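# Stand a lying bottle upright inside the crate

## Task

Pick up the bottle that lies on its side on the tray and set it standing upright inside the crate; the task fails if the crate or the tray ends up tilted or shifted from where it was.

## Robot and tools

ROBOT. One arm with six joints and a two-finger gripper, working in a physics simulation. Loose objects may occasionally get a short nudge from outside. Anything that falls off the table, or is set down off it and left, fails the task. Avoid dropping the bottle, releasing it while it still moves, slamming into things, hitting hard or pushing hard; do not bump the crate or tray out of place.

FRAME. Scene frame: origin on the table top right under the arm base, +z up, +y to the left when facing along +x. The base may sit slightly tilted relative to the table.

JOINT ORDER. Every row and every per-joint list in results uses this order only: shoulder, elbow, wrist roll, wrist pitch, waist, wrist yaw. A row adds a seventh number, the gripper opening.

ROW LAYOUT AND SCALE. One list of 7 numbers, each in [-1, 1]. The first six are offsets, not poses: each is a change measured from the Joint targets as they were when the action (or move) began, not from the previous row, so sending the same offset again moves further. Scale of 1.0: shoulder and waist 2.811 rad, elbow 2.53 rad, wrist pitch 2.575 rad, wrist yaw 8.12 rad, wrist roll 9.528 rad. The seventh number is an absolute opening: +1 fully open, -1 closed; resend the current value to keep the gripper unchanged (0 is a real command).

JOINT RANGES (rad): waist -2.880..2.880, shoulder 0.000..3.142, elbow 0.000..3.019, wrist pitch -1.693..1.571, wrist yaw -1.571..1.571, wrist roll -2.094..2.094. True ends may differ by up to 0.084 rad. An action asking a joint more than 0.084 rad beyond its range is rejected; if the first action of a call fails this, the whole call is rejected. A joint pushed past its real end stops there, and the result may say "joint sent to its limit" (its absence proves nothing).

execute_actions(actions, cameras). actions is a list of actions; each action is a table of up to 15 rows, one row per 1/30 s control step, the last row repeated to fill 15 steps (0.5 s per action). An empty list just reports state and images. cameras: names to return; omitted, null or ["all"] gives all, [] gives none, an unknown name invalidates the call.

move(target, speed, blend, opening_speed, blocking, cameras). target is one 7-number row or a list of up to 15 rows, all offsets counted from the same starting Joint targets. All joints travel together, so the gripper follows a curve; paths take at least 0.5 s and those over 10 s stop short. speed: rad/s for the joint with the longest way, 0.01 to 12.57, default 0.5; one value or one per leg. blend: rad of corner rounding for lists, default 0. opening_speed: opening change per second on the -1..+1 scale, at least 0.2; use a slow value when closing on the bottle. blocking=false returns after about 0.5 s while the move continues. Paths ignore obstacles; faster moves and targets further beyond contact hit harder. Finger changes on later list rows happen when the arm arrives and comes to rest. Result adds a "move:" line: done, off_target, moving, held or fault, plus limits=held if steps were withheld. done does not prove contact or real motion.

wait(seconds 0..10, cameras): let time pass with the last command held; a running move continues. stop(cameras): brake a running move. zoom_image(camera, region): camera is cam_head_left, cam_head_right or cam_wrist; region [x0, y0, x1, y1] in image pixels from the top-left, at most 504x504. finished_scene(scene=1): ends the scene for good; the bottle must stay upright in the crate without the robot.

MOTION LIMITS. Each joint target can lead its measured angle only by 0.716 rad (waist, shoulder), 0.645 (elbow), 0.69 (wrist pitch), 1.84 (wrist yaw), 3.24 (wrist roll); if targets would shift the gripper over 110 mm from where it is, all are scaled back. Big moves may need several actions; tiny ones may not start. Drives have gear play and the wrists are weak. To stop pressing on something, command targets back past the measured positions.

RESULTS. Joint positions (rad) and Joint velocities (rad/s) in joint order, then finger pad gap (m; 0.094 fully open); velocities may read "within noise". Joint targets: the base for your next offsets. Tool commands: current gripper command. grip_measured: opening on the command scale; on a hard part it may read up to about 0.064 narrower than the part, more on round parts; full force starts about 0.05 (round: 0.11+) below first-touch reading. Release by commanding well above grip_measured. grip_effort_nm: gripper motor effort, negative closing; not pad force. Joint torques: drive output including arm weight, noisy; numbers 2 and 4 wrap sign at ±28 N m. "joint command not followed" means the clearance check altered targets. MOTOR HOT appears near 85 °C; at 100 °C an OVER-TEMPERATURE FAULT drops the arm for 30 to 60 s or more, possibly with no warning; avoid long holding, stretched poses or pushing at unreachable targets.

TIMING.

CAMERAS. cam_head_left and cam_head_right are fixed 672x504 views with given calibration (world-to-camera transforms in the scene frame, accurate to a few mm near image centre); cam_wrist rides on the gripper and has no given pose.

Each tool is called by a JSON object that holds its "api" and its "payload".

## Session

{"api": "execute_actions", "payload": {"actions": []}}

Scene clock: 0.00 s.
grip_measured=+1.000 grip_effort_nm=n/a
Joint names: [shoulder, elbow, wrist roll, wrist pitch, waist, wrist yaw]
Joint positions: [1.903 1.654 1.569 -1.489 0.575 0.318 0.094]
Joint velocities: within noise
Joint torques (N m): no reading
Heat: hottest shoulder 27 °C.
Joint targets: [1.889 1.685 1.573 -1.482 0.583 0.322]
Tool commands: gripper/opening=+1.0

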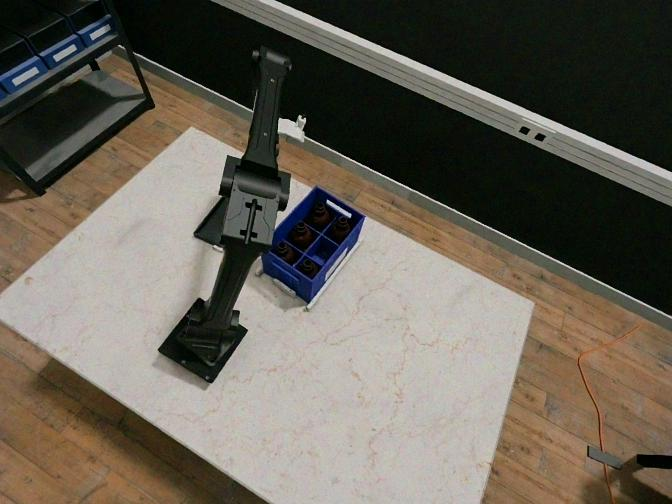

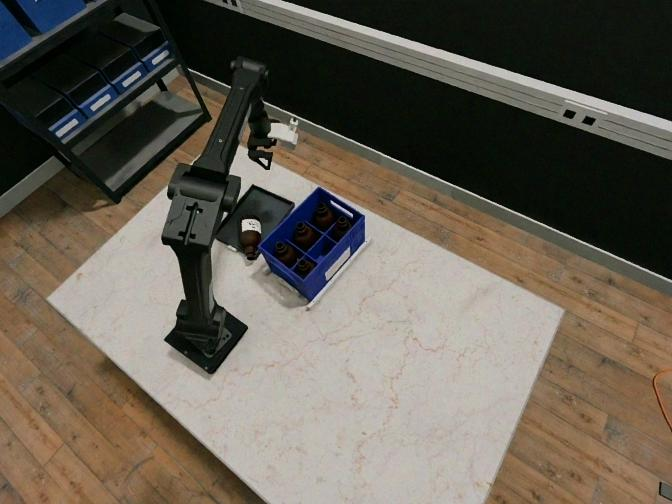

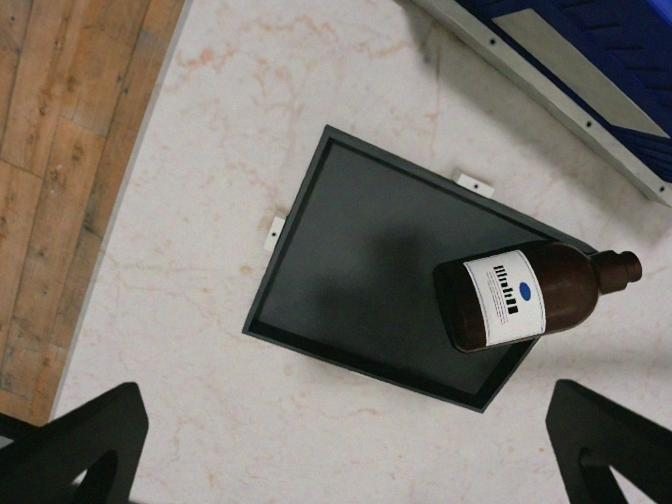

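{"api": "zoom_image", "payload": {"camera": "cam_head_right", "region": [200, 170, 390, 320]}}

{"api": "zoom_image", "payload": {"camera": "cam_head_left", "region": [180, 170, 380, 320]}}

{"api": "zoom_image", "payload": {"camera": "cam_head_right", "region": [150, 40, 320, 200]}}

Scaled by 2.653 from the camera's 672x504 image, which has a finer 960x720 frame.

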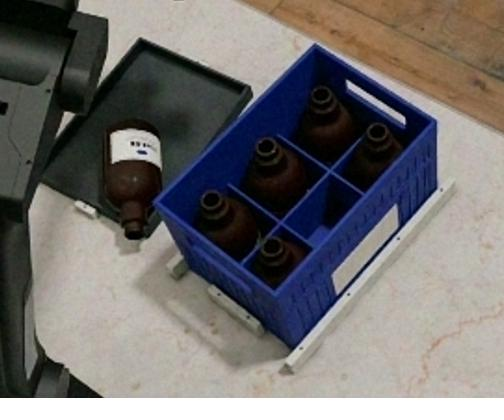

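Scaled by 2.520 from the camera's 672x504 image, which has a finer 960x720 frame.

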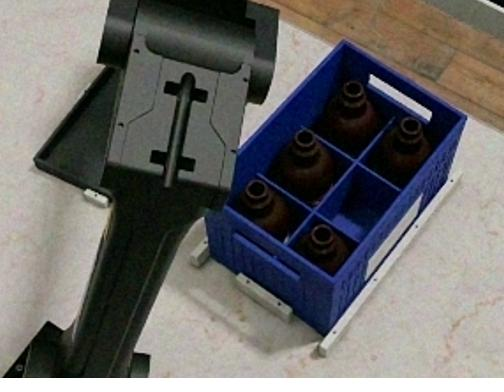

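Scaled by 2.965 from the camera's 672x504 image, which has a finer 960x720 frame.

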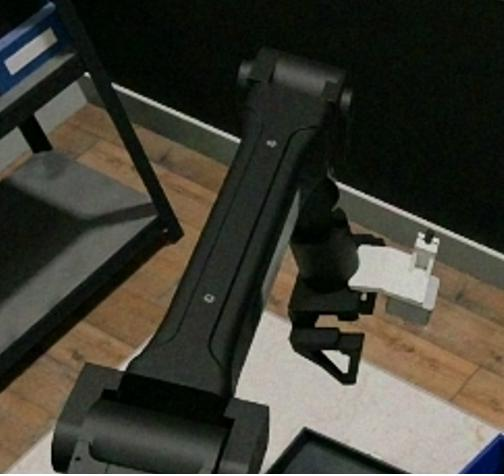

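{"api": "zoom_image", "payload": {"camera": "cam_head_left", "region": [120, 140, 320, 400]}}

{"api": "zoom_image", "payload": {"camera": "cam_head_right", "region": [130, 40, 330, 390]}}

Scaled by 1.938 from the camera's 672x504 image, which has a finer 960x720 frame.

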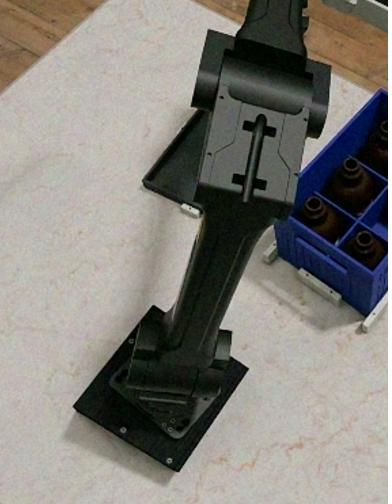

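Scaled by 1.440 from the camera's 672x504 image, which has a finer 960x720 frame.

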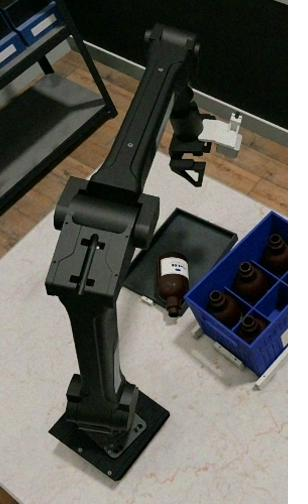

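{"api": "move", "payload": {"target": [0,0,-0.165,0,0,0,1], "speed": 1.5}}

Scene clock: 99.80 s.
grip_measured=+1.000 grip_effort_nm=-0.012
Joint names: [shoulder, elbow, wrist roll, wrist pitch, waist, wrist yaw]
Joint positions: [1.903 1.654 0.015 -1.489 0.575 0.318 0.094]
Joint velocities: within noise
Joint torques (N m): [-12.69 10.61 -0.09 0.27 6.36 0.04]
Heat: hottest shoulder 30 °C.
Joint targets: [1.889 1.685 0.001 -1.482 0.583 0.322]
move: done

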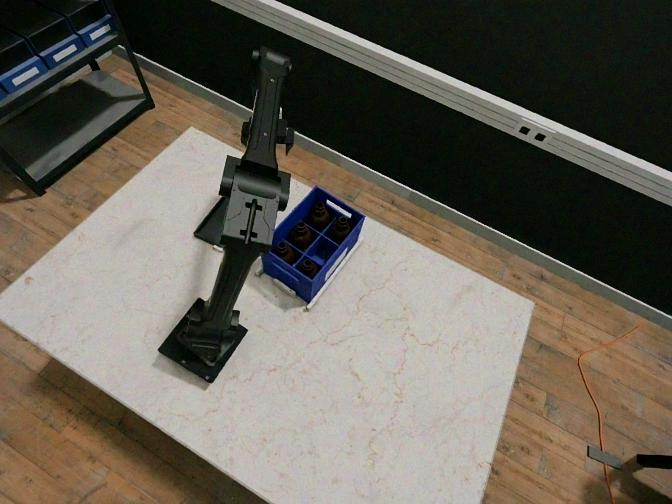

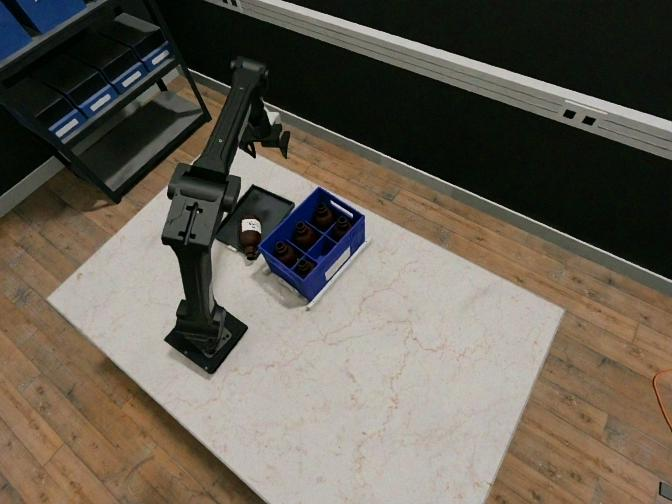

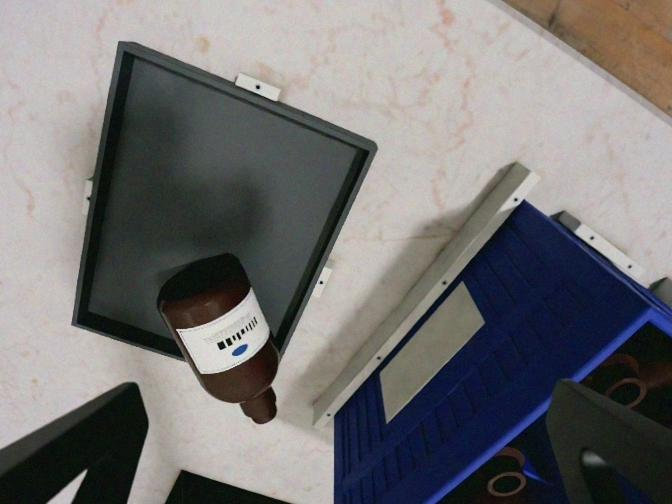

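{"api": "move", "payload": {"target": [0,0,0,0,0.2134,0,1], "speed": 0.8}}

{"api": "zoom_image", "payload": {"camera": "cam_head_right", "region": [50, 30, 300, 280]}}

{"api": "zoom_image", "payload": {"camera": "cam_head_left", "region": [50, 30, 300, 280]}}

Scene clock: 116.57 s.
grip_measured=+1.000 grip_effort_nm=-0.012
Joint names: [shoulder, elbow, wrist roll, wrist pitch, waist, wrist yaw]
Joint positions: [1.903 1.652 0.006 -1.489 1.188 0.318 0.094]
Joint velocities: within noise
Joint torques (N m): [-11.52 11.15 -0.07 0.55 2.9 0.17]
Heat: hottest shoulder 30 °C.
Joint targets: [1.889 1.685 0.001 -1.482 1.183 0.322]
move: done

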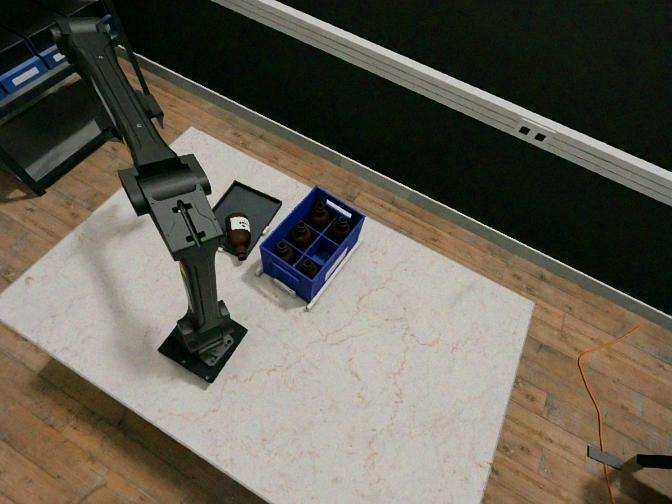

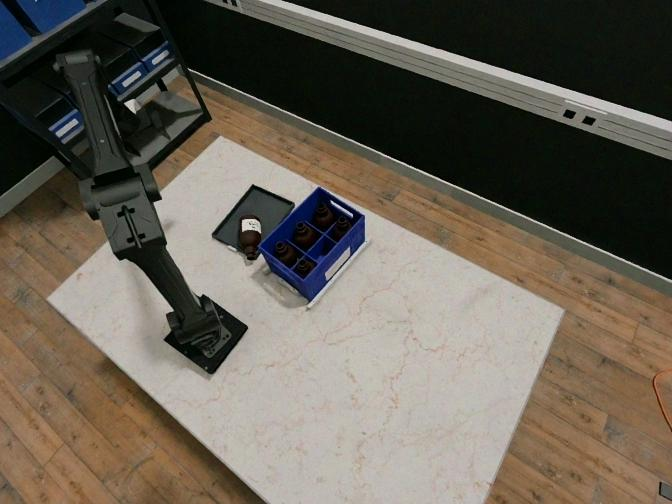

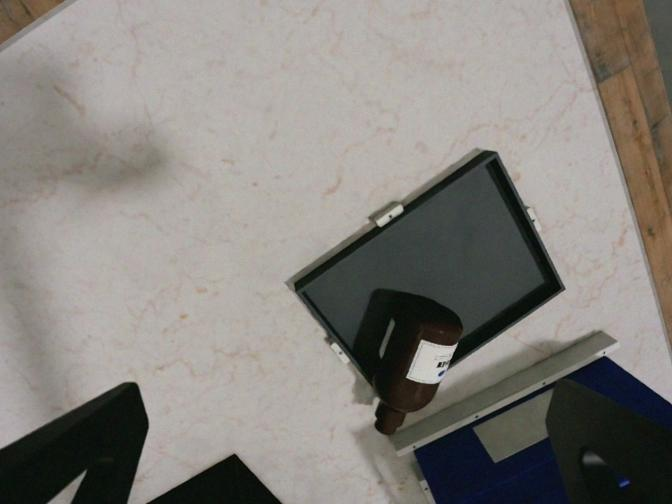

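Scaled by 2.016 from the camera's 672x504 image, which has a finer 960x720 frame.

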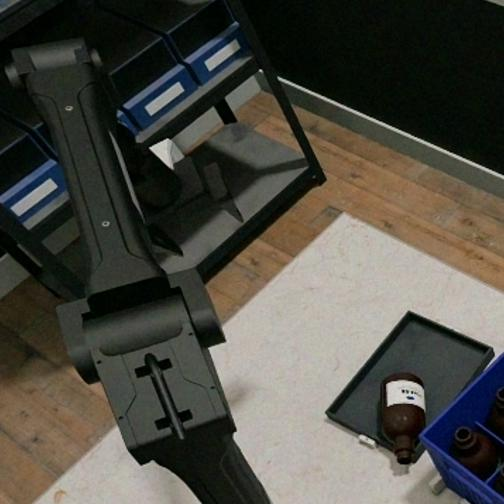

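Scaled by 2.016 from the camera's 672x504 image, which has a finer 960x720 frame.

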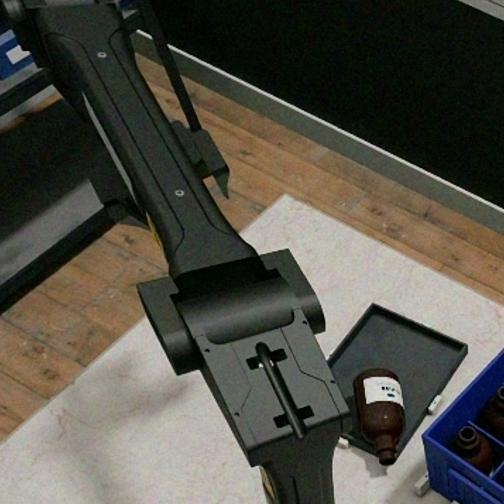

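{"api": "move", "payload": {"target": [0,0,0,0,-0.2134,0,1], "speed": 0.8, "cameras": ["cam_head_left","cam_head_right"]}}

{"api": "zoom_image", "payload": {"camera": "cam_head_right", "region": [150, 40, 320, 210]}}

{"api": "zoom_image", "payload": {"camera": "cam_head_left", "region": [200, 30, 370, 200]}}

Scene clock: 128.30 s.
grip_measured=+1.000 grip_effort_nm=-0.022
Joint names: [shoulder, elbow, wrist roll, wrist pitch, waist, wrist yaw]
Joint positions: [1.903 1.654 0.006 -1.489 0.567 0.32 0.094]
Joint velocities: within noise
Joint torques (N m): [-12.69 10.59 -0.07 0.28 7.18 0.03]
Heat: hottest shoulder 30 °C.
Joint targets: [1.889 1.685 0.001 -1.482 0.583 0.322]
move: done
Images, in order (width x height): cam_head_left 672x504, cam_head_right 672x504.

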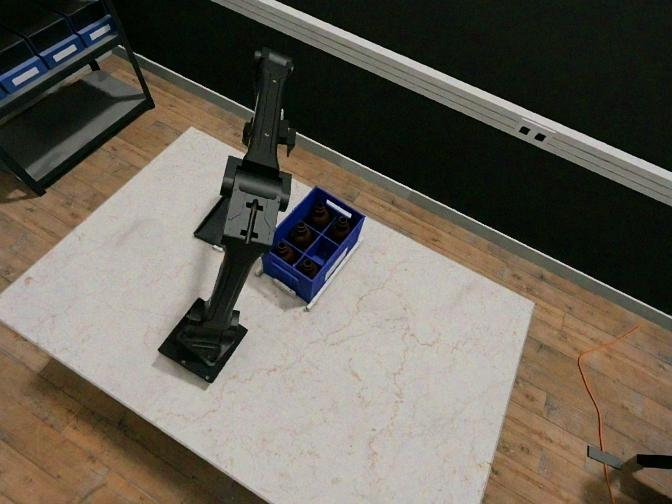

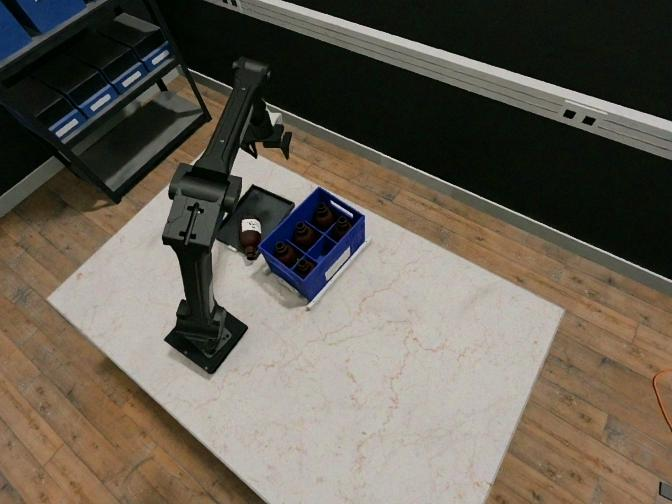

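Scaled by 2.965 from the camera's 672x504 image, which has a finer 960x720 frame.

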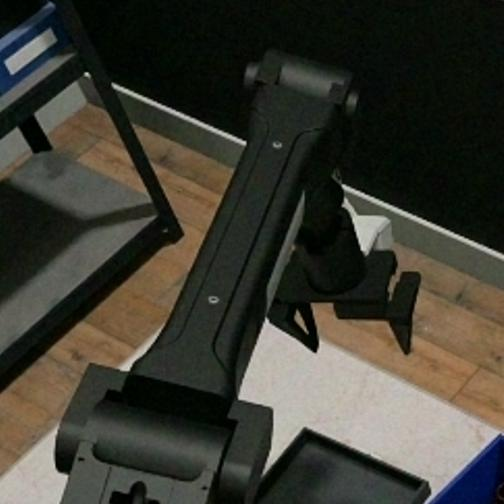

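Scaled by 2.965 from the camera's 672x504 image, which has a finer 960x720 frame.

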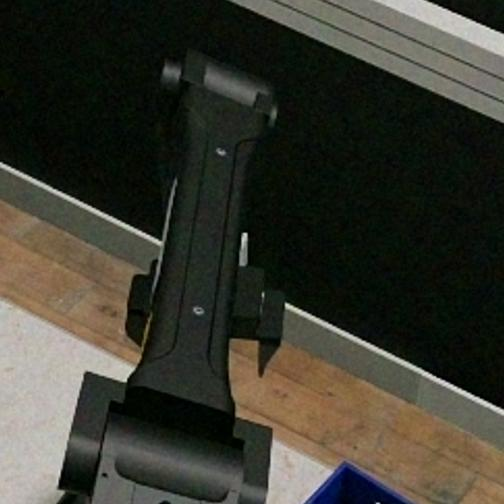

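{"api": "move", "payload": {"target": [-0.2134,0,0,0,0,0,1], "speed": 0.8}}

{"api": "zoom_image", "payload": {"camera": "cam_head_right", "region": [80, 0, 330, 250]}}

{"api": "zoom_image", "payload": {"camera": "cam_head_left", "region": [150, 0, 400, 250]}}

{"api": "move", "payload": {"target": [0,-0.237,0,0,0,0,1], "speed": 0.8}}

{"api": "zoom_image", "payload": {"camera": "cam_head_right", "region": [80, 50, 330, 300]}}

{"api": "zoom_image", "payload": {"camera": "cam_head_left", "region": [150, 50, 400, 300]}}

Scene clock: 158.63 s.
grip_measured=+1.000 grip_effort_nm=-0.022
Joint names: [shoulder, elbow, wrist roll, wrist pitch, waist, wrist yaw]
Joint positions: [1.285 1.654 0.014 -1.489 0.567 0.326 0.094]
Joint velocities: within noise
Joint torques (N m): [-3.84 10.54 -0.08 1.2 4.48 -0.02]
Heat: hottest shoulder 30 °C.
Joint targets: [1.289 1.685 0.001 -1.482 0.583 0.322]
move: done

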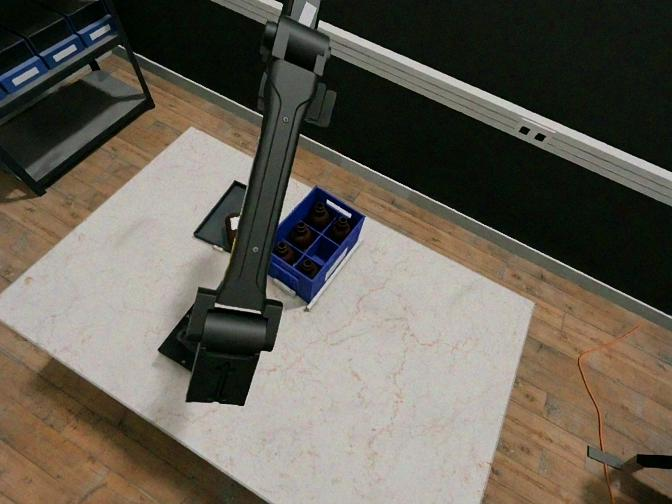

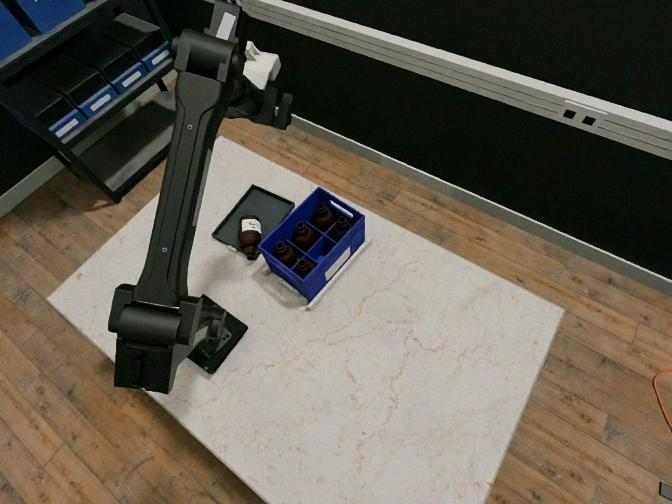

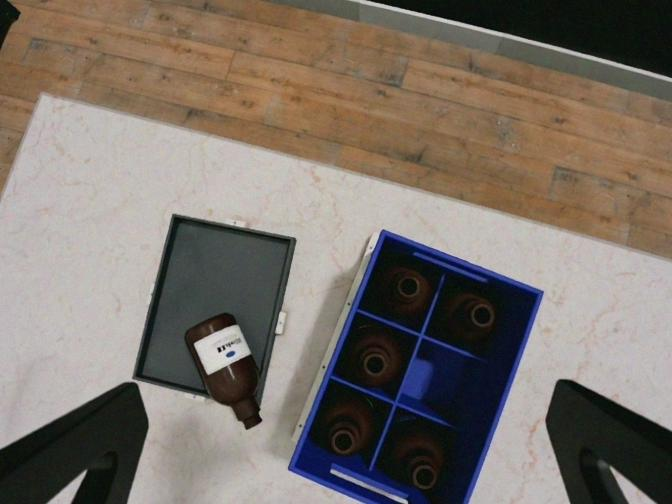

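Scaled by 2.016 from the camera's 672x504 image, which has a finer 960x720 frame.

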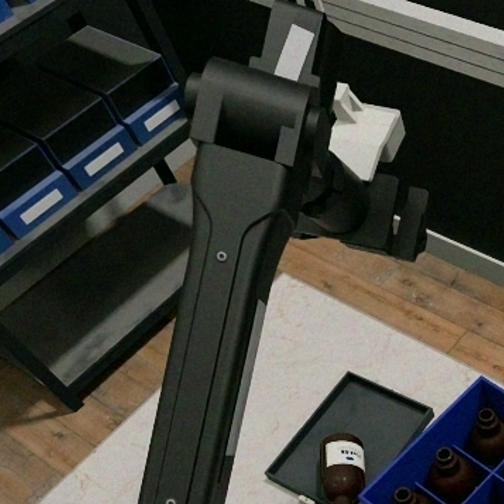

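Scaled by 2.016 from the camera's 672x504 image, which has a finer 960x720 frame.

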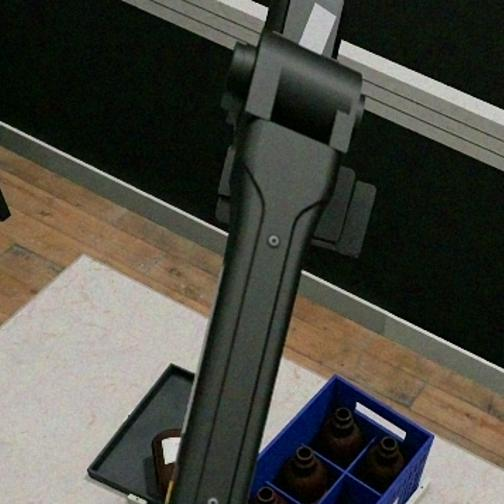

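Scene clock: 159.93 s.
grip_measured=+1.000 grip_effort_nm=-0.017
Joint names: [shoulder, elbow, wrist roll, wrist pitch, waist, wrist yaw]
Joint positions: [1.289 1.075 0.005 -1.489 0.567 0.318 0.094]
Joint velocities: within noise
Joint torques (N m): [-4.54 8.8 -0.07 0.39 4.19 0.02]
Heat: hottest shoulder 30 °C.
Joint targets: [1.289 1.086 0.001 -1.482 0.583 0.322]
move: done

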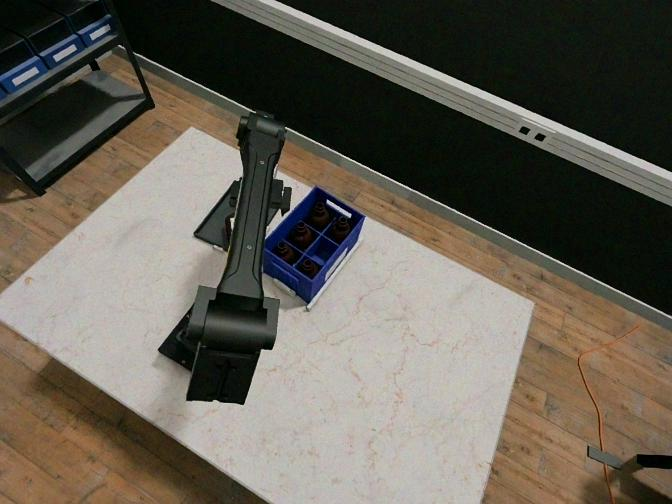

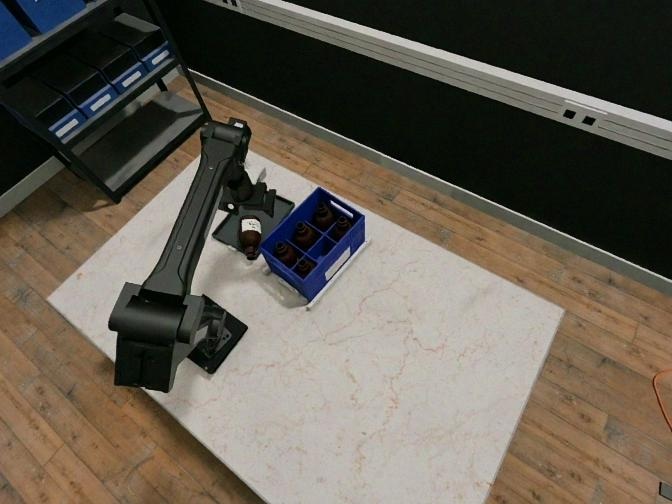

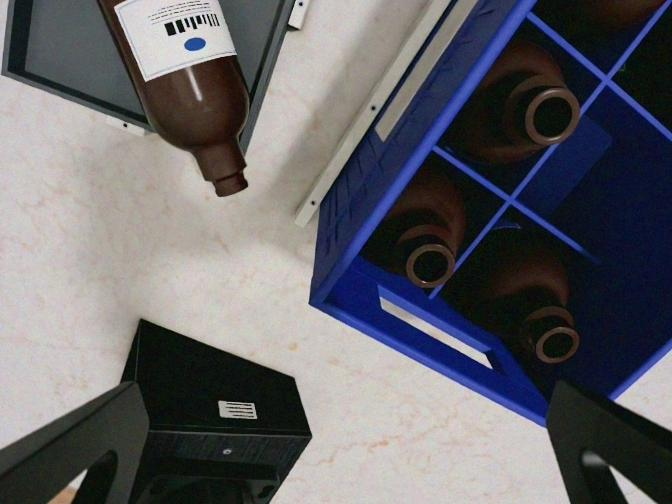

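Scaled by 2.016 from the camera's 672x504 image, which has a finer 960x720 frame.

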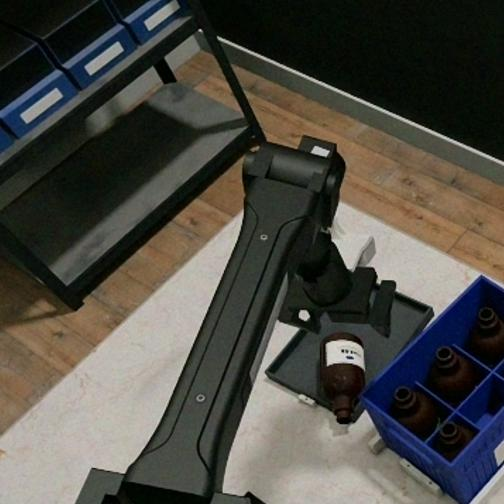

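Scaled by 2.016 from the camera's 672x504 image, which has a finer 960x720 frame.

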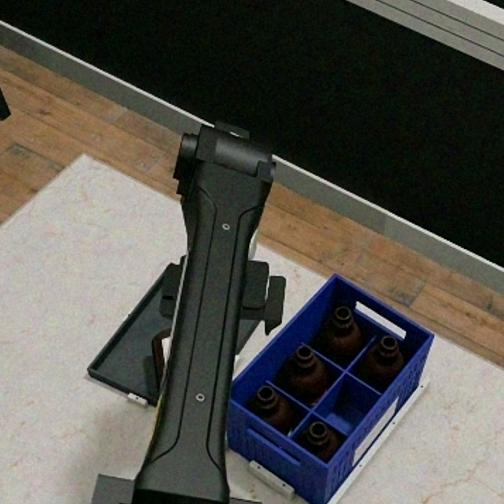

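{"api": "zoom_image", "payload": {"camera": "cam_head_right", "region": [200, 110, 300, 230]}}

{"api": "zoom_image", "payload": {"camera": "cam_head_left", "region": [210, 100, 310, 220]}}

Scaled by 4.200 from the camera's 672x504 image, which has a finer 960x720 frame.

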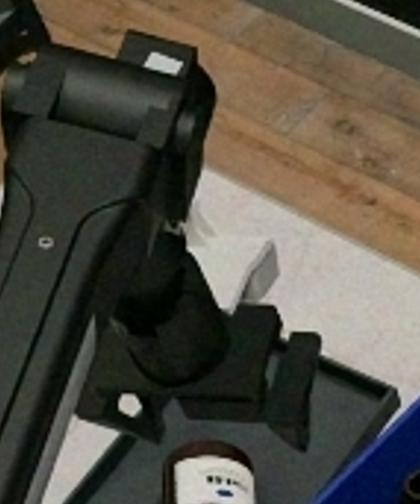

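Scaled by 4.200 from the camera's 672x504 image, which has a finer 960x720 frame.

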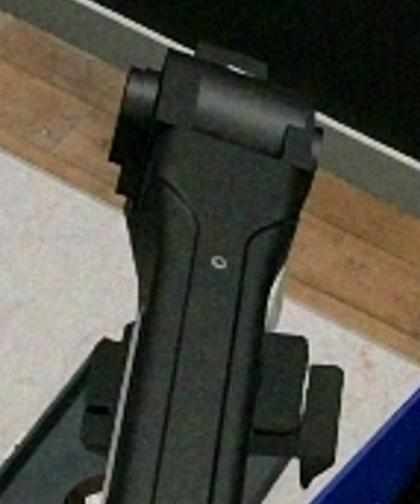

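{"api": "move", "payload": {"target": [0.0352,-0.0751,-0.0089,0.0761,0.0551,-0.0049,1], "speed": 0.5}}

{"api": "zoom_image", "payload": {"camera": "cam_head_right", "region": [190, 140, 310, 290]}}

{"api": "zoom_image", "payload": {"camera": "cam_head_left", "region": [190, 140, 310, 290]}}

Scene clock: 230.80 s.
grip_measured=+1.000 grip_effort_nm=-0.022
Joint names: [shoulder, elbow, wrist roll, wrist pitch, waist, wrist yaw]
Joint positions: [1.392 0.883 -0.069 -1.305 0.722 0.283 0.094]
Joint velocities: within noise
Joint torques (N m): [-5.01 8.54 -0.1 0.65 3.96 -0.08]
Heat: hottest elbow 30 °C.
Joint targets: [1.388 0.896 -0.084 -1.286 0.738 0.282]
move: done

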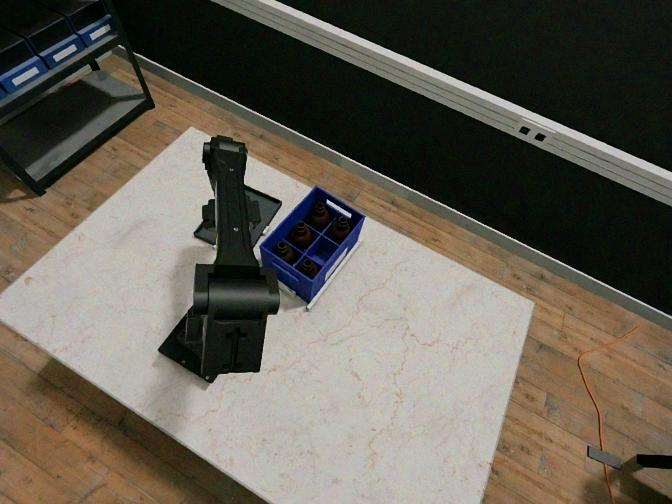

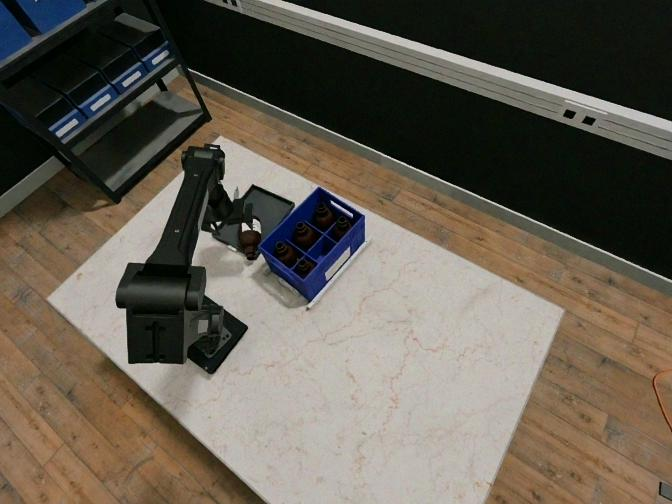

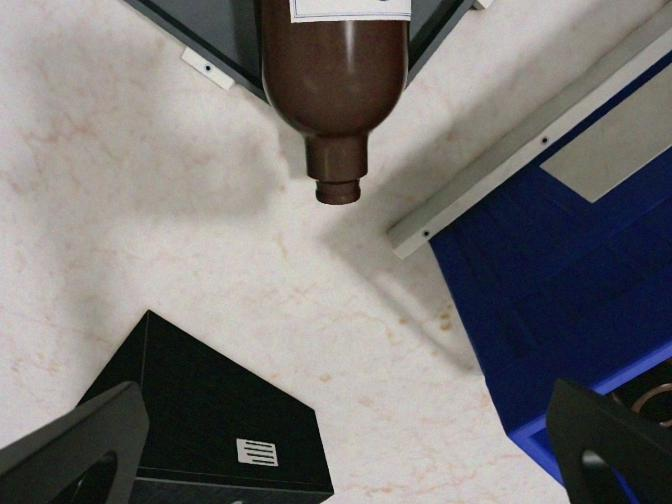

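Scaled by 3.360 from the camera's 672x504 image, which has a finer 960x720 frame.

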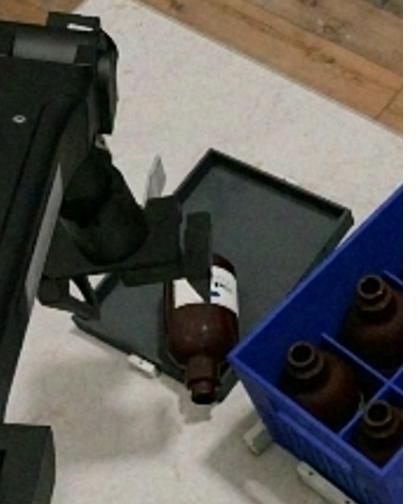

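Scaled by 3.360 from the camera's 672x504 image, which has a finer 960x720 frame.

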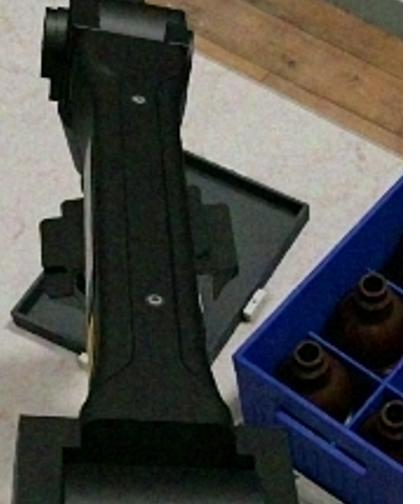

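{"api": "move", "payload": {"target": [0.0388,-0.064,-0.009,0.1223,-0.0313,0.0012,1], "speed": 0.4}}

{"api": "zoom_image", "payload": {"camera": "cam_head_right", "region": [190, 140, 310, 290]}}

Scene clock: 251.33 s.
grip_measured=+1.000 grip_effort_nm=-0.022
Joint names: [shoulder, elbow, wrist roll, wrist pitch, waist, wrist yaw]
Joint positions: [1.493 0.725 -0.155 -0.99 0.657 0.292 0.094]
Joint velocities: within noise
Joint torques (N m): [-4.78 7.28 -0.1 0.7 2.32 0.15]
Heat: hottest elbow 30 °C.
Joint targets: [1.497 0.734 -0.170 -0.971 0.650 0.292]
move: done

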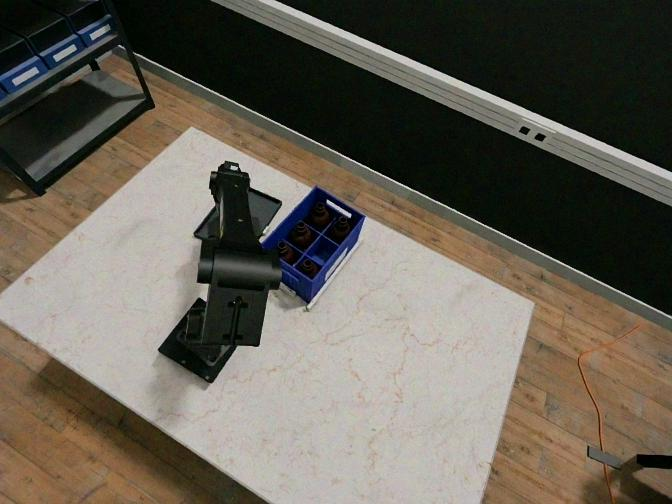

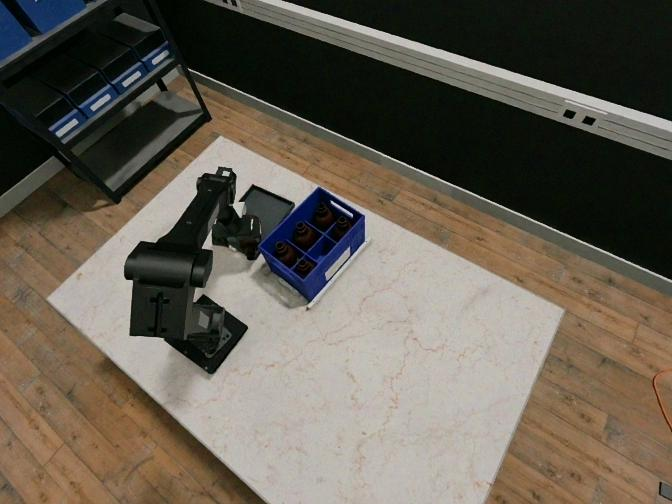

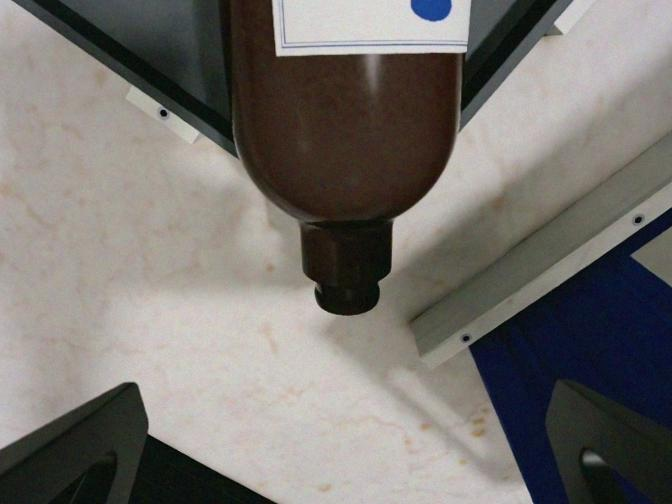

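Scaled by 3.360 from the camera's 672x504 image, which has a finer 960x720 frame.

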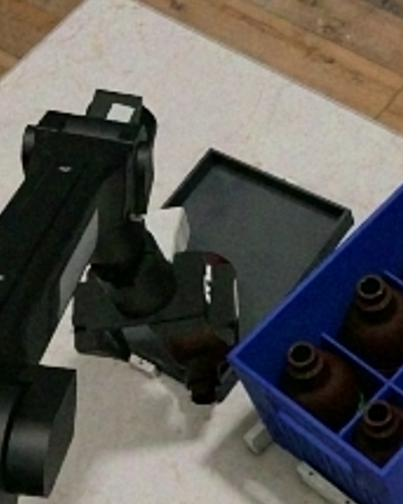

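{"api": "zoom_image", "payload": {"camera": "cam_head_right", "region": [205, 200, 275, 270]}}

{"api": "zoom_image", "payload": {"camera": "cam_wrist", "region": [0, 200, 672, 504]}}

Scaled by 7.200 from the camera's 672x504 image, which has a finer 960x720 frame.

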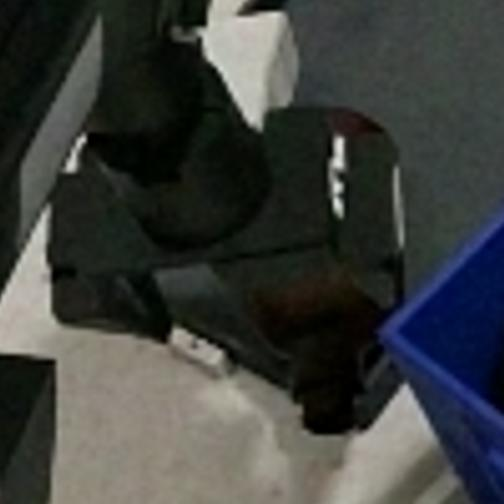

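Region (0, 200, 672, 504) is 672x304 pixels. A region can be at most 504 by 504 pixels.

{"api": "move", "payload": {"target": [-0.0388,0.064,0.1738,-0.1223,0.0313,-0.0012,1], "speed": 1.0, "cameras": ["cam_wrist"]}}

Scene clock: 277.57 s.
grip_measured=+1.000 grip_effort_nm=-0.032
Joint names: [shoulder, elbow, wrist roll, wrist pitch, waist, wrist yaw]
Joint positions: [1.412 0.842 1.473 -1.28 0.717 0.281 0.094]
Joint velocities: within noise
Joint torques (N m): [-6.24 11.77 0.13 -0.27 4.37 -0.03]
Heat: hottest elbow 30 °C.
Joint targets: [1.388 0.896 1.486 -1.286 0.738 0.282]
move: off_target; the elbow is farthest, 0.054 rad from its target
Images, in order (width x height): cam_wrist 672x504.

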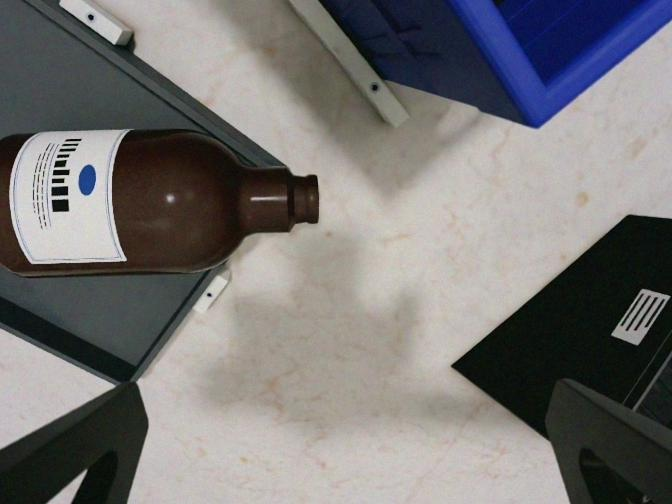

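{"api": "move", "payload": {"target": [[0,0,-0.1722,0,0,0,1],[0.0502,-0.0462,-0.1722,0.1111,-0.032,0.0011,1]], "speed": [1.5,0.4]}}

Scene clock: 292.97 s.
grip_measured=+1.000 grip_effort_nm=-0.051
Joint names: [shoulder, elbow, wrist roll, wrist pitch, waist, wrist yaw]
Joint positions: [1.525 0.772 -0.141 -1.018 0.656 0.292 0.094]
Joint velocities: within noise
Joint torques (N m): [-5.36 7.31 -0.1 0.73 2.43 0.15]
Heat: hottest elbow 32 °C.
Joint targets: [1.529 0.779 -0.154 -1.000 0.648 0.291]
move: done

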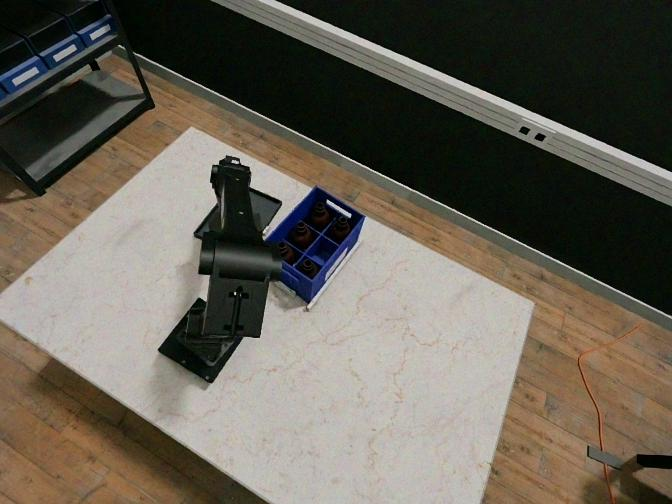

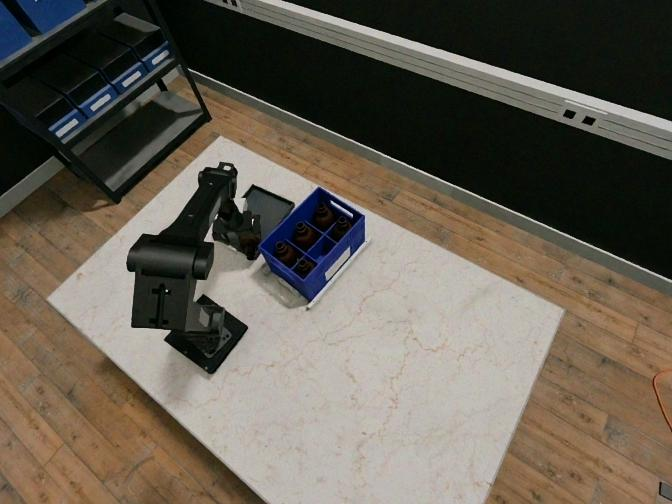

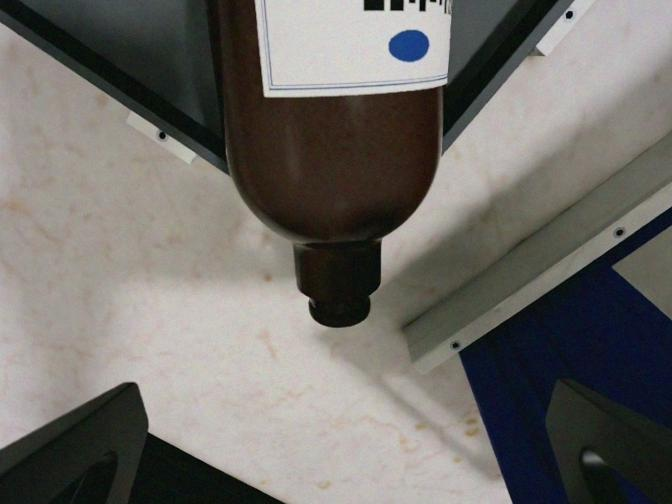

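{"api": "move", "payload": {"target": [0.0270,-0.0075,-0.0015,0.0377,-0.0028,0,1], "speed": 0.15}}

{"api": "zoom_image", "payload": {"camera": "cam_head_right", "region": [205, 200, 275, 270]}}

Scene clock: 302.00 s.
grip_measured=+1.000 grip_effort_nm=-0.051
Joint names: [shoulder, elbow, wrist roll, wrist pitch, waist, wrist yaw]
Joint positions: [1.599 0.753 -0.155 -0.921 0.648 0.292 0.094]
Joint velocities: within noise
Joint torques (N m): [-5.66 6.75 -0.11 0.73 2.49 0.15]
Heat: hottest elbow 31 °C.
Joint targets: [1.605 0.760 -0.169 -0.903 0.640 0.291]
move: done

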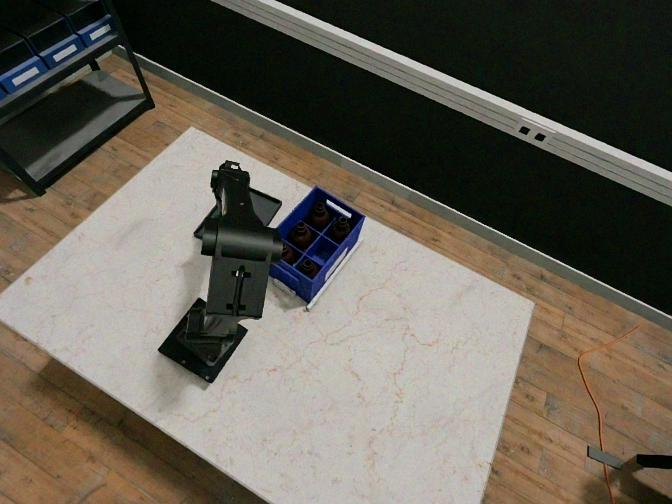

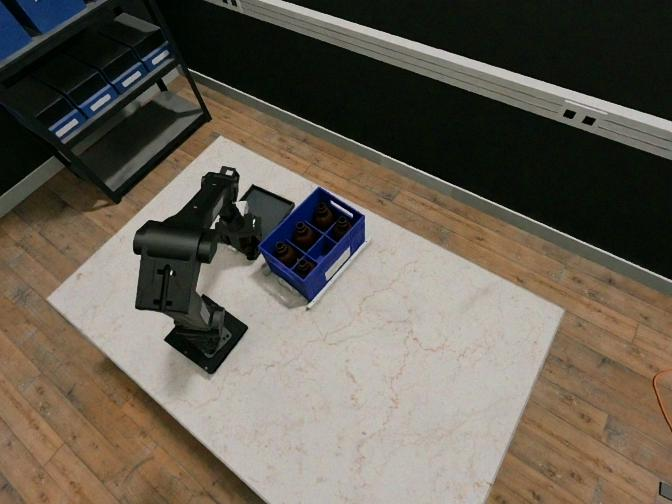

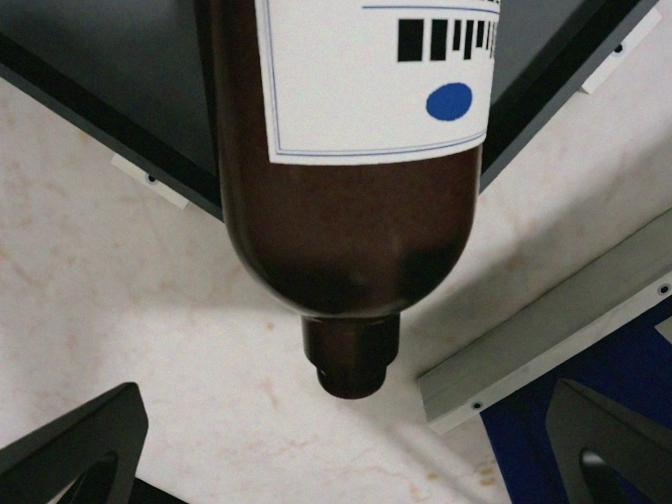

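Scaled by 7.200 from the camera's 672x504 image, which has a finer 960x720 frame.

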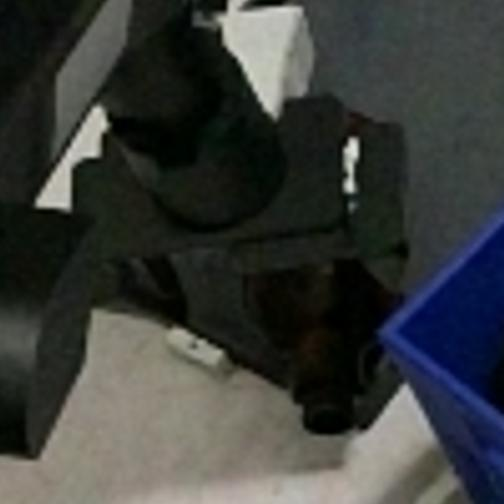

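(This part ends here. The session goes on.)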